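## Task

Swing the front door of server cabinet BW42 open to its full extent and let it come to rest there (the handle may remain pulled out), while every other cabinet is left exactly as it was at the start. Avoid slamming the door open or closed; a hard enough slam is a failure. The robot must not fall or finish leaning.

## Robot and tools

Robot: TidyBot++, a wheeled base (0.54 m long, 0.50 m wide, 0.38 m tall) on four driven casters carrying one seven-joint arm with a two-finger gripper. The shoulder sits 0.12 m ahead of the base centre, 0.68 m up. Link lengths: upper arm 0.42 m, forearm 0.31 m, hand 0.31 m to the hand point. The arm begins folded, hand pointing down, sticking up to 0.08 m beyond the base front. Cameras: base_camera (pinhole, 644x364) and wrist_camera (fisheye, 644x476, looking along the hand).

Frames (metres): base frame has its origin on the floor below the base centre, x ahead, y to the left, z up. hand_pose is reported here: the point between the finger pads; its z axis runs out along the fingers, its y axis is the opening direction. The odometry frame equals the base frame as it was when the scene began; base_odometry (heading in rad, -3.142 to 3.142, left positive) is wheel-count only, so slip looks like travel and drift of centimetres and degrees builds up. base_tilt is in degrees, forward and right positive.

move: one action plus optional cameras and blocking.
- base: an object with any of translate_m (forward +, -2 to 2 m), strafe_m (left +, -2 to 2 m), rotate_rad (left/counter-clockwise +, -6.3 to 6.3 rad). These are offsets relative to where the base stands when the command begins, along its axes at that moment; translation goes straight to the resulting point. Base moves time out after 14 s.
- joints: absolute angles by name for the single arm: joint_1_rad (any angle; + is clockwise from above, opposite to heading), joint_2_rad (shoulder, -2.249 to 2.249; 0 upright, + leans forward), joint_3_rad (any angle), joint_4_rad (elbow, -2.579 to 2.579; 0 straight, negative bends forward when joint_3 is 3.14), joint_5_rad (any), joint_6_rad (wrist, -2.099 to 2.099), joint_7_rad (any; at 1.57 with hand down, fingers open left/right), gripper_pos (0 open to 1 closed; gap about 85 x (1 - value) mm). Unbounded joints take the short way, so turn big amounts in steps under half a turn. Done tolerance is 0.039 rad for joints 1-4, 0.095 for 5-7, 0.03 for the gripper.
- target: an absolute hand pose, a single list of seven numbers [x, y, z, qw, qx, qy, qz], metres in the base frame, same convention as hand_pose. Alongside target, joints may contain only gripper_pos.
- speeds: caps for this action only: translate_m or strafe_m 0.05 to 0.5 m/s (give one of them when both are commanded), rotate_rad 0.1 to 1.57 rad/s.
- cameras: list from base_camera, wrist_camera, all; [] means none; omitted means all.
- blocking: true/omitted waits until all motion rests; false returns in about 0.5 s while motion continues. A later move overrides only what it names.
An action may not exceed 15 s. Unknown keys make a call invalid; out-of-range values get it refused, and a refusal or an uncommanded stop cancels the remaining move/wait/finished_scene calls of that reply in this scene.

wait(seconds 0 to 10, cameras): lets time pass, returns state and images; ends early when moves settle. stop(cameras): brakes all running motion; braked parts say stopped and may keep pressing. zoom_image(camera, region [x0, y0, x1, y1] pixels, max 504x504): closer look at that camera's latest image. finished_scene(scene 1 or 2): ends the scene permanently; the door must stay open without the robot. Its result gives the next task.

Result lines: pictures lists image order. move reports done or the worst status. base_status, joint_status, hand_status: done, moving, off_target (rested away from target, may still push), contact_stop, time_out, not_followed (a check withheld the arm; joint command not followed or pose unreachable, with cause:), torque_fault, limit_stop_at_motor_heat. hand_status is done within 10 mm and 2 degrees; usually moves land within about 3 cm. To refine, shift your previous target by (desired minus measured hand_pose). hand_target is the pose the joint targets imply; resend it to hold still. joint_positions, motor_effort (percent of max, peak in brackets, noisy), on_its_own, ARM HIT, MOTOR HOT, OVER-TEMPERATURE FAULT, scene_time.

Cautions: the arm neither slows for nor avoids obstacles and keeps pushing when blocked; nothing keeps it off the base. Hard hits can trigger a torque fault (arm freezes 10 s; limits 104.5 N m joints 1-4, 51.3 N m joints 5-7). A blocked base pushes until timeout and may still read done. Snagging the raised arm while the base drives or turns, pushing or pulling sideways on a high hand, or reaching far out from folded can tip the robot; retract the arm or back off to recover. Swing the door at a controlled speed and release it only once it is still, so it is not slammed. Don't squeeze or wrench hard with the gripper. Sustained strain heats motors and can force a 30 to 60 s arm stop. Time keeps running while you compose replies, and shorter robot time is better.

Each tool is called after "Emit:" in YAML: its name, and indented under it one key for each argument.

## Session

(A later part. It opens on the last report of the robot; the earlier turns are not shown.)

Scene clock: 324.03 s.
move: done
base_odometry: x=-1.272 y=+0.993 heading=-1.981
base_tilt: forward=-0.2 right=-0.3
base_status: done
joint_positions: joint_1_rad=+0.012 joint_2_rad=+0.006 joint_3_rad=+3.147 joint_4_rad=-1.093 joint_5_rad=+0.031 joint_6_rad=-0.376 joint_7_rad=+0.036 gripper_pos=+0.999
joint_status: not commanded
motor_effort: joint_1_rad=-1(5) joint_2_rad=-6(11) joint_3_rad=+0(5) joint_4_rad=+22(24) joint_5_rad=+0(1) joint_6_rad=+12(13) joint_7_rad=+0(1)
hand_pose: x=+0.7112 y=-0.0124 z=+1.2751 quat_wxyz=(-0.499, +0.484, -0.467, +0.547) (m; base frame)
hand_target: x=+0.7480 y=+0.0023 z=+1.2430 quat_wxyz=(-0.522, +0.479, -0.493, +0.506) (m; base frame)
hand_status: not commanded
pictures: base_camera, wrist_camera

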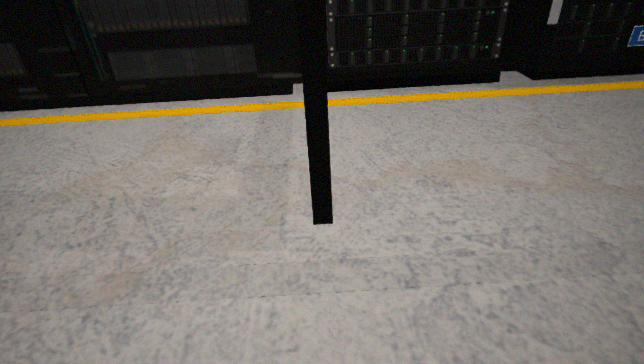

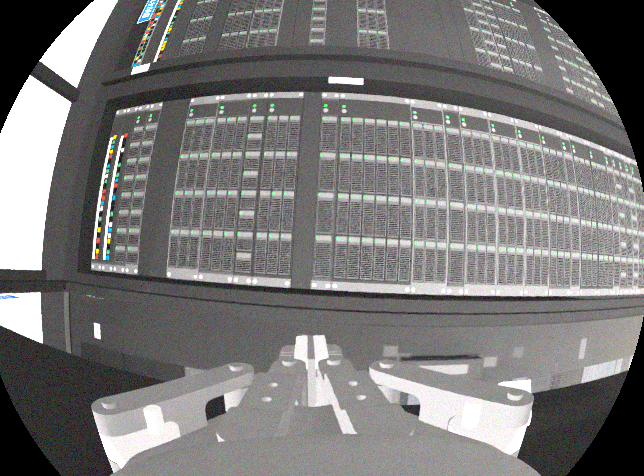

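Emit:
move:
  base: {"strafe_m": 0.03}
  speeds: {"strafe_m": 0.05}
  cameras: ["base_camera"]

Emit:
zoom_image:
  camera: "base_camera"
  region: [220, 40, 460, 240]

Scene clock: 352.60 s.
move: done
base_odometry: x=-1.244 y=+0.981 heading=-1.981
base_tilt: forward=-0.2 right=-0.3
base_status: done
joint_positions: joint_1_rad=+0.033 joint_2_rad=+0.006 joint_3_rad=+3.178 joint_4_rad=-1.093 joint_5_rad=+0.031 joint_6_rad=-0.376 joint_7_rad=+0.036 gripper_pos=+0.999
joint_status: not commanded
motor_effort: joint_1_rad=-9(10) joint_2_rad=-10(12) joint_3_rad=-8(10) joint_4_rad=+19(23) joint_5_rad=-3(3) joint_6_rad=+8(13) joint_7_rad=+0(1)
hand_pose: x=+0.7101 y=-0.0431 z=+1.2755 quat_wxyz=(-0.484, +0.471, -0.479, +0.560) (m; base frame)
hand_target: x=+0.7480 y=+0.0023 z=+1.2430 quat_wxyz=(-0.522, +0.479, -0.493, +0.506) (m; base frame)
hand_status: not commanded
pictures: base_camera

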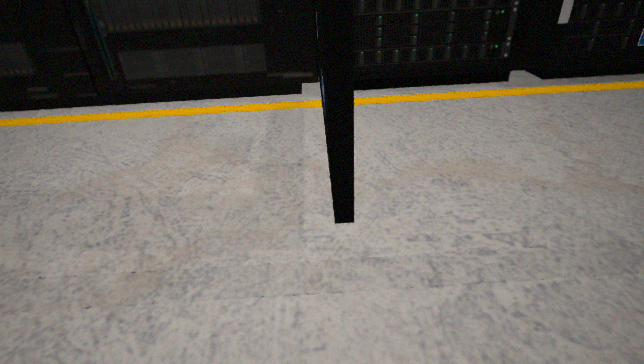

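Scaled by 2.100.

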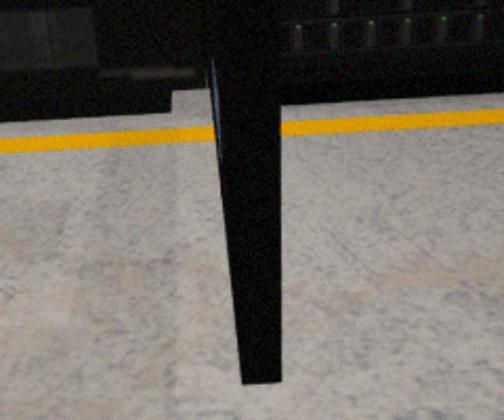

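Emit:
move:
  base: {"strafe_m": -0.03}
  speeds: {"strafe_m": 0.05}
  cameras: ["base_camera"]

Emit:
zoom_image:
  camera: "base_camera"
  region: [220, 40, 460, 240]

Emit:
move:
  base: {"strafe_m": -0.04}
  speeds: {"strafe_m": 0.05}
  cameras: ["base_camera"]

Emit:
zoom_image:
  camera: "base_camera"
  region: [220, 40, 460, 240]

Scene clock: 361.83 s.
move: done
base_odometry: x=-1.272 y=+0.993 heading=-1.981
base_tilt: forward=-0.2 right=-0.3
base_status: done
joint_positions: joint_1_rad=+0.015 joint_2_rad=+0.008 joint_3_rad=+3.147 joint_4_rad=-1.093 joint_5_rad=+0.031 joint_6_rad=-0.375 joint_7_rad=+0.036 gripper_pos=+0.999
joint_status: not commanded
motor_effort: joint_1_rad=+0(8) joint_2_rad=-10(14) joint_3_rad=-1(8) joint_4_rad=+18(20) joint_5_rad=+0(2) joint_6_rad=+7(9) joint_7_rad=+0(2)
hand_pose: x=+0.7121 y=-0.0141 z=+1.2748 quat_wxyz=(-0.498, +0.483, -0.468, +0.548) (m; base frame)
hand_target: x=+0.7480 y=+0.0023 z=+1.2430 quat_wxyz=(-0.522, +0.479, -0.493, +0.506) (m; base frame)
hand_status: not commanded
pictures: base_camera

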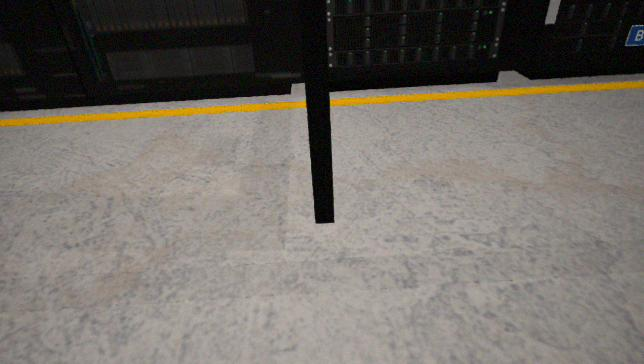

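Scaled by 2.100.

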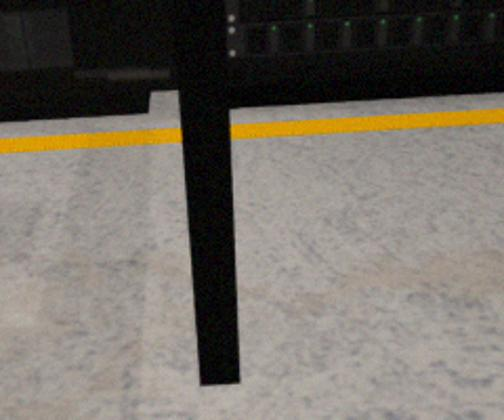

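Scene clock: 363.10 s.
move: done
base_odometry: x=-1.308 y=+1.009 heading=-1.981
base_tilt: forward=-0.2 right=-0.3
base_status: done
joint_positions: joint_1_rad=+0.012 joint_2_rad=+0.017 joint_3_rad=+3.145 joint_4_rad=-1.093 joint_5_rad=+0.031 joint_6_rad=-0.375 joint_7_rad=+0.036 gripper_pos=+0.999
joint_status: not commanded
motor_effort: joint_1_rad=-1(3) joint_2_rad=-12(16) joint_3_rad=-1(3) joint_4_rad=+21(21) joint_5_rad=-1(1) joint_6_rad=+8(10) joint_7_rad=+0(1)
hand_pose: x=+0.7179 y=-0.0115 z=+1.2690 quat_wxyz=(-0.497, +0.487, -0.469, +0.544) (m; base frame)
hand_target: x=+0.7480 y=+0.0023 z=+1.2430 quat_wxyz=(-0.522, +0.479, -0.493, +0.506) (m; base frame)
hand_status: not commanded
pictures: base_camera

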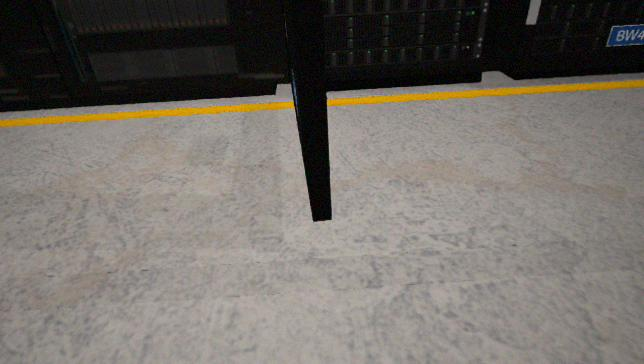

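Scaled by 2.100.

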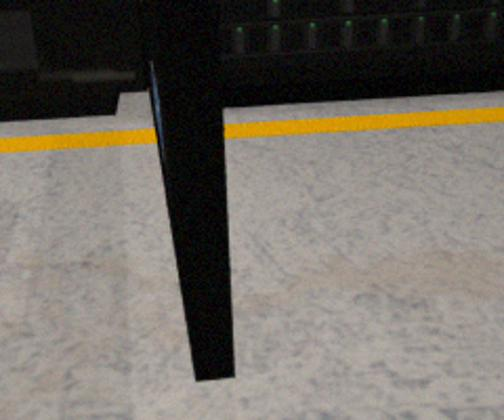

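Emit:
move:
  base: {"translate_m": -0.08}
  speeds: {"translate_m": 0.08}

Emit:
zoom_image:
  camera: "base_camera"
  region: [220, 40, 460, 240]

Scene clock: 397.60 s.
move: done
base_odometry: x=-1.277 y=+1.082 heading=-1.981
base_tilt: forward=-0.1 right=-0.3
base_status: done
joint_positions: joint_1_rad=+0.012 joint_2_rad=+0.054 joint_3_rad=+3.145 joint_4_rad=-1.093 joint_5_rad=+0.031 joint_6_rad=-0.373 joint_7_rad=+0.036 gripper_pos=+0.999
joint_status: not commanded
motor_effort: joint_1_rad=+0(1) joint_2_rad=-21(24) joint_3_rad=+0(1) joint_4_rad=+21(22) joint_5_rad=+0(1) joint_6_rad=+8(9) joint_7_rad=-1(1)
hand_pose: x=+0.7392 y=-0.0117 z=+1.2471 quat_wxyz=(-0.489, +0.496, -0.478, +0.535) (m; base frame)
hand_target: x=+0.7480 y=+0.0023 z=+1.2430 quat_wxyz=(-0.522, +0.479, -0.493, +0.506) (m; base frame)
hand_status: not commanded
pictures: base_camera, wrist_camera

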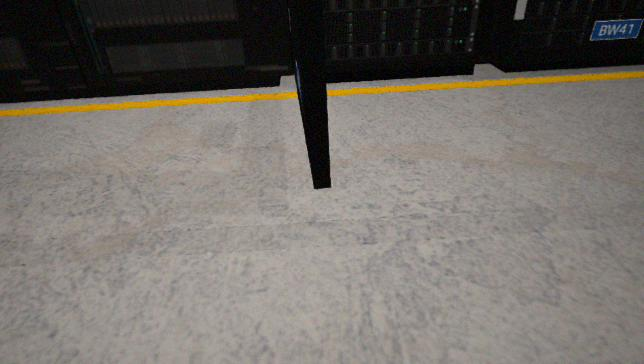

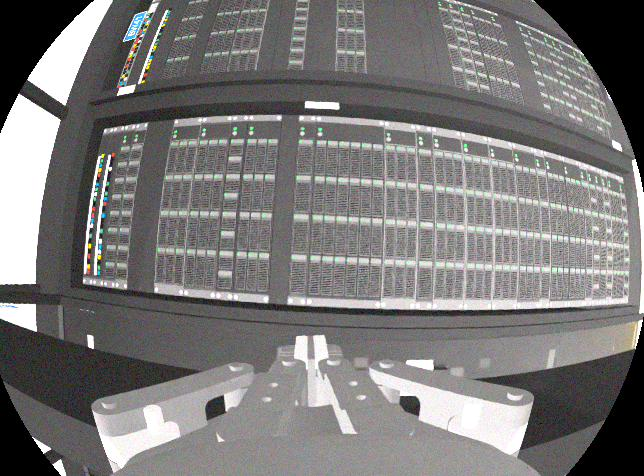

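Scaled by 2.100.

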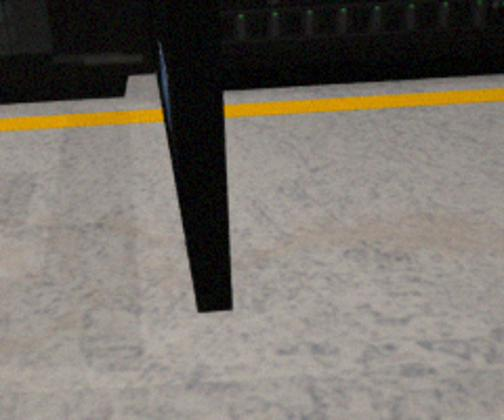

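Emit:
move:
  base: {"strafe_m": -0.04}
  speeds: {"strafe_m": 0.05}
  cameras: ["base_camera"]

Emit:
zoom_image:
  camera: "base_camera"
  region: [220, 40, 460, 240]

Scene clock: 404.63 s.
move: done
base_odometry: x=-1.313 y=+1.099 heading=-1.981
base_tilt: forward=-0.1 right=-0.3
base_status: done
joint_positions: joint_1_rad=+0.011 joint_2_rad=+0.054 joint_3_rad=+3.144 joint_4_rad=-1.093 joint_5_rad=+0.031 joint_6_rad=-0.373 joint_7_rad=+0.036 gripper_pos=+0.999
joint_status: not commanded
motor_effort: joint_1_rad=+0(3) joint_2_rad=-22(22) joint_3_rad=+0(2) joint_4_rad=+21(22) joint_5_rad=+0(1) joint_6_rad=+7(8) joint_7_rad=+0(1)
hand_pose: x=+0.7392 y=-0.0104 z=+1.2471 quat_wxyz=(-0.489, +0.497, -0.477, +0.535) (m; base frame)
hand_target: x=+0.7480 y=+0.0023 z=+1.2430 quat_wxyz=(-0.522, +0.479, -0.493, +0.506) (m; base frame)
hand_status: not commanded
pictures: base_camera

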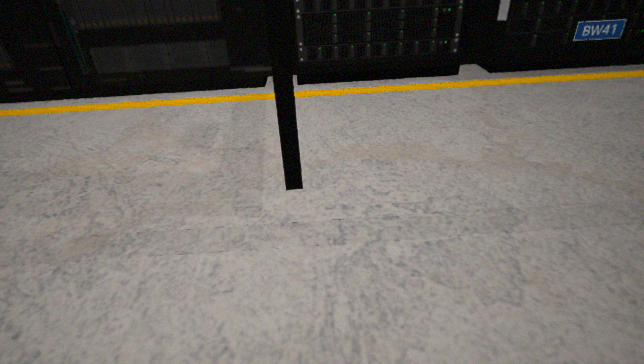

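Scaled by 2.100.

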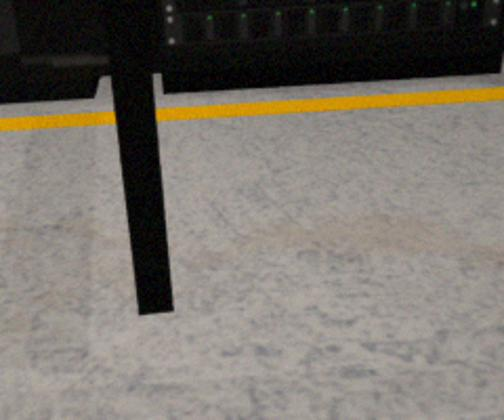

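Emit:
move:
  base: {"strafe_m": 0.075}
  speeds: {"strafe_m": 0.06}
  cameras: ["base_camera"]

Emit:
zoom_image:
  camera: "base_camera"
  region: [220, 40, 460, 240]

Emit:
move:
  base: {"strafe_m": 0.02}
  speeds: {"strafe_m": 0.05}
  cameras: ["base_camera"]

Emit:
zoom_image:
  camera: "base_camera"
  region: [220, 40, 460, 240]

Scene clock: 412.27 s.
move: done
base_odometry: x=-1.244 y=+1.069 heading=-1.981
base_tilt: forward=-0.1 right=-0.3
base_status: done
joint_positions: joint_1_rad=+0.010 joint_2_rad=+0.054 joint_3_rad=+3.144 joint_4_rad=-1.093 joint_5_rad=+0.031 joint_6_rad=-0.373 joint_7_rad=+0.035 gripper_pos=+0.999
joint_status: not commanded
motor_effort: joint_1_rad=+0(3) joint_2_rad=-22(23) joint_3_rad=+0(3) joint_4_rad=+22(22) joint_5_rad=+0(1) joint_6_rad=+8(9) joint_7_rad=+1(1)
hand_pose: x=+0.7392 y=-0.0098 z=+1.2471 quat_wxyz=(-0.490, +0.497, -0.477, +0.534) (m; base frame)
hand_target: x=+0.7480 y=+0.0023 z=+1.2430 quat_wxyz=(-0.522, +0.479, -0.493, +0.506) (m; base frame)
hand_status: not commanded
pictures: base_camera

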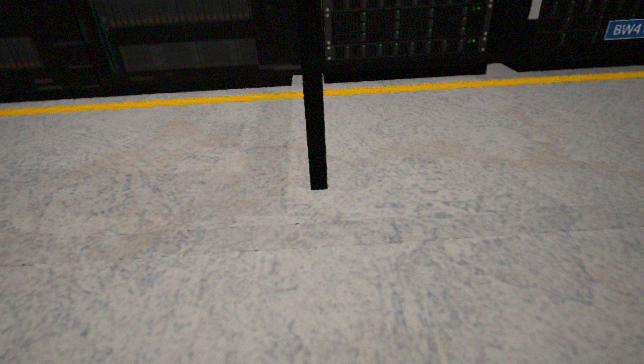

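Scaled by 2.100.

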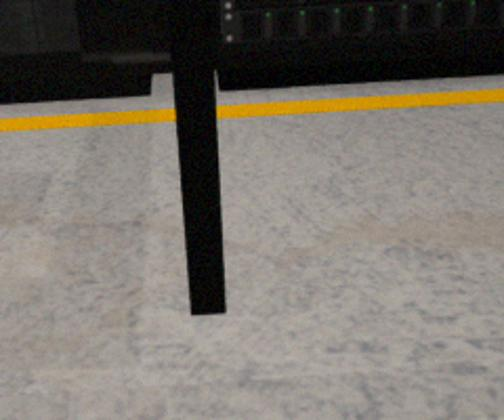

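Scene clock: 413.20 s.
move: done
base_odometry: x=-1.226 y=+1.061 heading=-1.981
base_tilt: forward=-0.1 right=-0.3
base_status: done
joint_positions: joint_1_rad=+0.016 joint_2_rad=+0.054 joint_3_rad=+3.158 joint_4_rad=-1.093 joint_5_rad=+0.031 joint_6_rad=-0.373 joint_7_rad=+0.035 gripper_pos=+0.999
joint_status: not commanded
motor_effort: joint_1_rad=-5(7) joint_2_rad=-22(22) joint_3_rad=-4(7) joint_4_rad=+22(22) joint_5_rad=-2(2) joint_6_rad=+8(9) joint_7_rad=+1(1)
hand_pose: x=+0.7391 y=-0.0212 z=+1.2471 quat_wxyz=(-0.485, +0.492, -0.482, +0.539) (m; base frame)
hand_target: x=+0.7480 y=+0.0023 z=+1.2430 quat_wxyz=(-0.522, +0.479, -0.493, +0.506) (m; base frame)
hand_status: not commanded
pictures: base_camera

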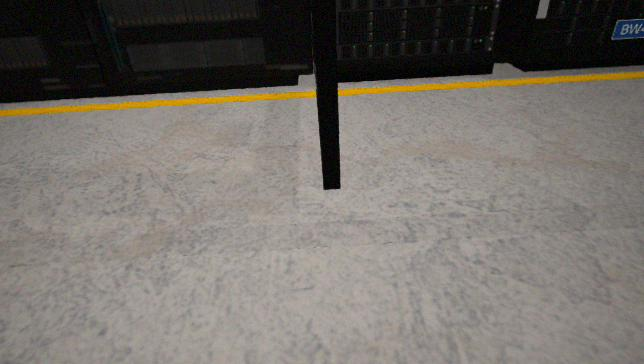

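Scaled by 2.100.

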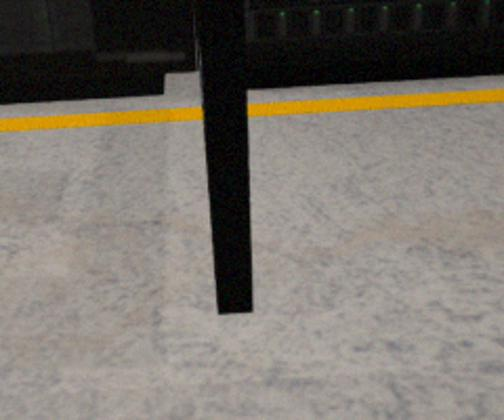

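Emit:
move:
  base: {"strafe_m": 0.03}
  speeds: {"strafe_m": 0.05}
  cameras: ["base_camera"]

Emit:
zoom_image:
  camera: "base_camera"
  region: [220, 40, 460, 240]

Scene clock: 419.10 s.
move: done
base_odometry: x=-1.199 y=+1.049 heading=-1.981
base_tilt: forward=-0.1 right=-0.3
base_status: done
joint_positions: joint_1_rad=+0.041 joint_2_rad=+0.054 joint_3_rad=+3.185 joint_4_rad=-1.093 joint_5_rad=+0.031 joint_6_rad=-0.373 joint_7_rad=+0.035 gripper_pos=+0.999
joint_status: not commanded
motor_effort: joint_1_rad=-10(11) joint_2_rad=-23(25) joint_3_rad=-10(11) joint_4_rad=+22(23) joint_5_rad=-3(3) joint_6_rad=+8(9) joint_7_rad=+1(2)
hand_pose: x=+0.7376 y=-0.0527 z=+1.2470 quat_wxyz=(-0.470, +0.480, -0.494, +0.552) (m; base frame)
hand_target: x=+0.7480 y=+0.0023 z=+1.2430 quat_wxyz=(-0.522, +0.479, -0.493, +0.506) (m; base frame)
hand_status: not commanded
pictures: base_camera

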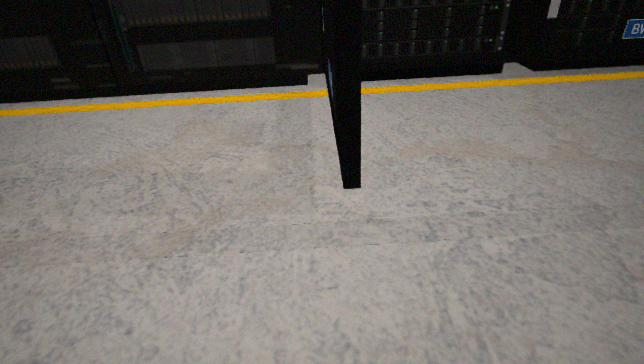

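Scaled by 2.100.

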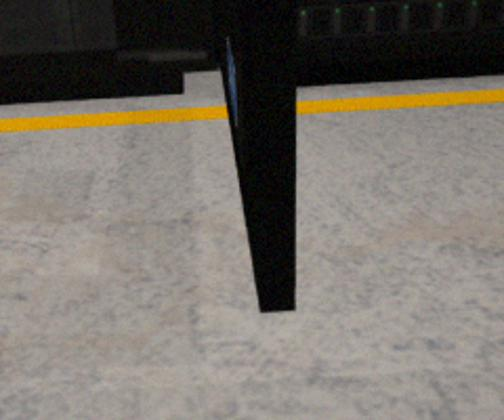

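Emit:
move:
  base: {"strafe_m": -0.12}
  speeds: {"strafe_m": 0.06}
  cameras: ["base_camera"]

Emit:
zoom_image:
  camera: "base_camera"
  region: [160, 40, 400, 240]

Scene clock: 424.97 s.
move: done
base_odometry: x=-1.309 y=+1.097 heading=-1.981
base_tilt: forward=-0.1 right=-0.3
base_status: done
joint_positions: joint_1_rad=+0.016 joint_2_rad=+0.054 joint_3_rad=+3.147 joint_4_rad=-1.093 joint_5_rad=+0.031 joint_6_rad=-0.373 joint_7_rad=+0.035 gripper_pos=+0.999
joint_status: not commanded
motor_effort: joint_1_rad=+0(9) joint_2_rad=-22(24) joint_3_rad=+0(9) joint_4_rad=+22(22) joint_5_rad=+0(3) joint_6_rad=+8(9) joint_7_rad=+0(1)
hand_pose: x=+0.7392 y=-0.0151 z=+1.2470 quat_wxyz=(-0.487, +0.495, -0.480, +0.536) (m; base frame)
hand_target: x=+0.7480 y=+0.0023 z=+1.2430 quat_wxyz=(-0.522, +0.479, -0.493, +0.506) (m; base frame)
hand_status: not commanded
pictures: base_camera

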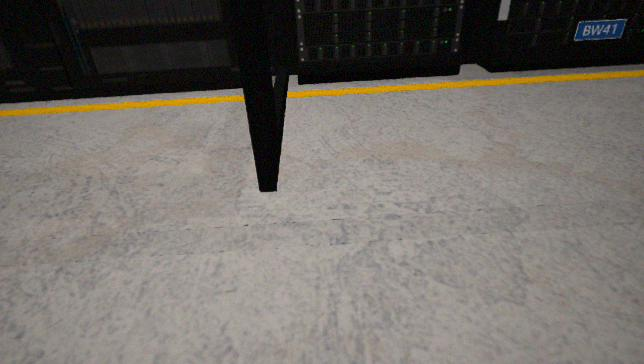

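Scaled by 2.100.

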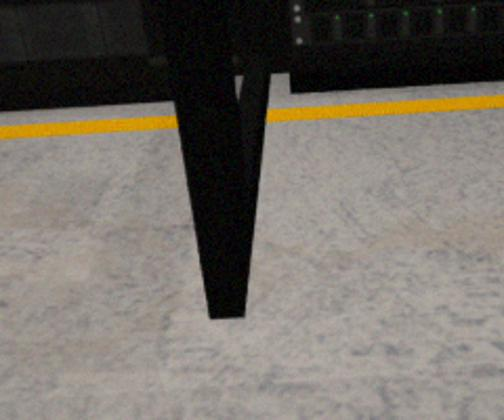

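Emit:
move:
  base: {"translate_m": -0.2}
  speeds: {"translate_m": 0.15}

Emit:
zoom_image:
  camera: "base_camera"
  region: [160, 20, 400, 180]

Scene clock: 431.73 s.
move: done
base_odometry: x=-1.229 y=+1.281 heading=-1.981
base_tilt: forward=-0.1 right=-0.3
base_status: done
joint_positions: joint_1_rad=+0.016 joint_2_rad=+0.057 joint_3_rad=+3.147 joint_4_rad=-1.093 joint_5_rad=+0.031 joint_6_rad=-0.373 joint_7_rad=+0.035 gripper_pos=+0.999
joint_status: not commanded
motor_effort: joint_1_rad=+1(1) joint_2_rad=-21(27) joint_3_rad=+0(1) joint_4_rad=+21(23) joint_5_rad=+0(1) joint_6_rad=+8(9) joint_7_rad=+0(1)
hand_pose: x=+0.7406 y=-0.0151 z=+1.2455 quat_wxyz=(-0.487, +0.495, -0.480, +0.536) (m; base frame)
hand_target: x=+0.7480 y=+0.0023 z=+1.2430 quat_wxyz=(-0.522, +0.479, -0.493, +0.506) (m; base frame)
hand_status: not commanded
pictures: base_camera, wrist_camera

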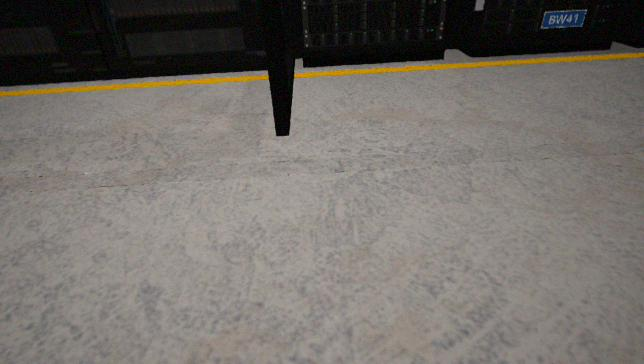

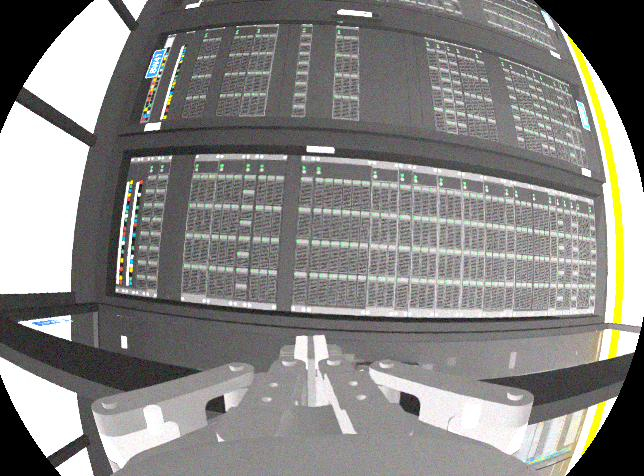

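Scaled by 2.100.

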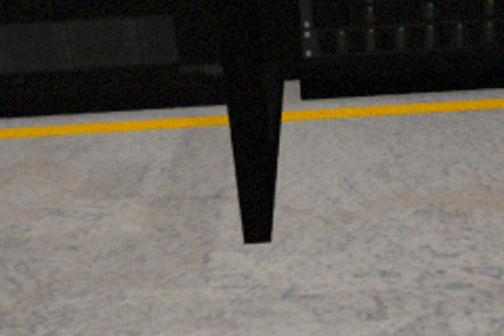

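Emit:
finished_scene:
  scene: 2

The scene is finished: the task was done.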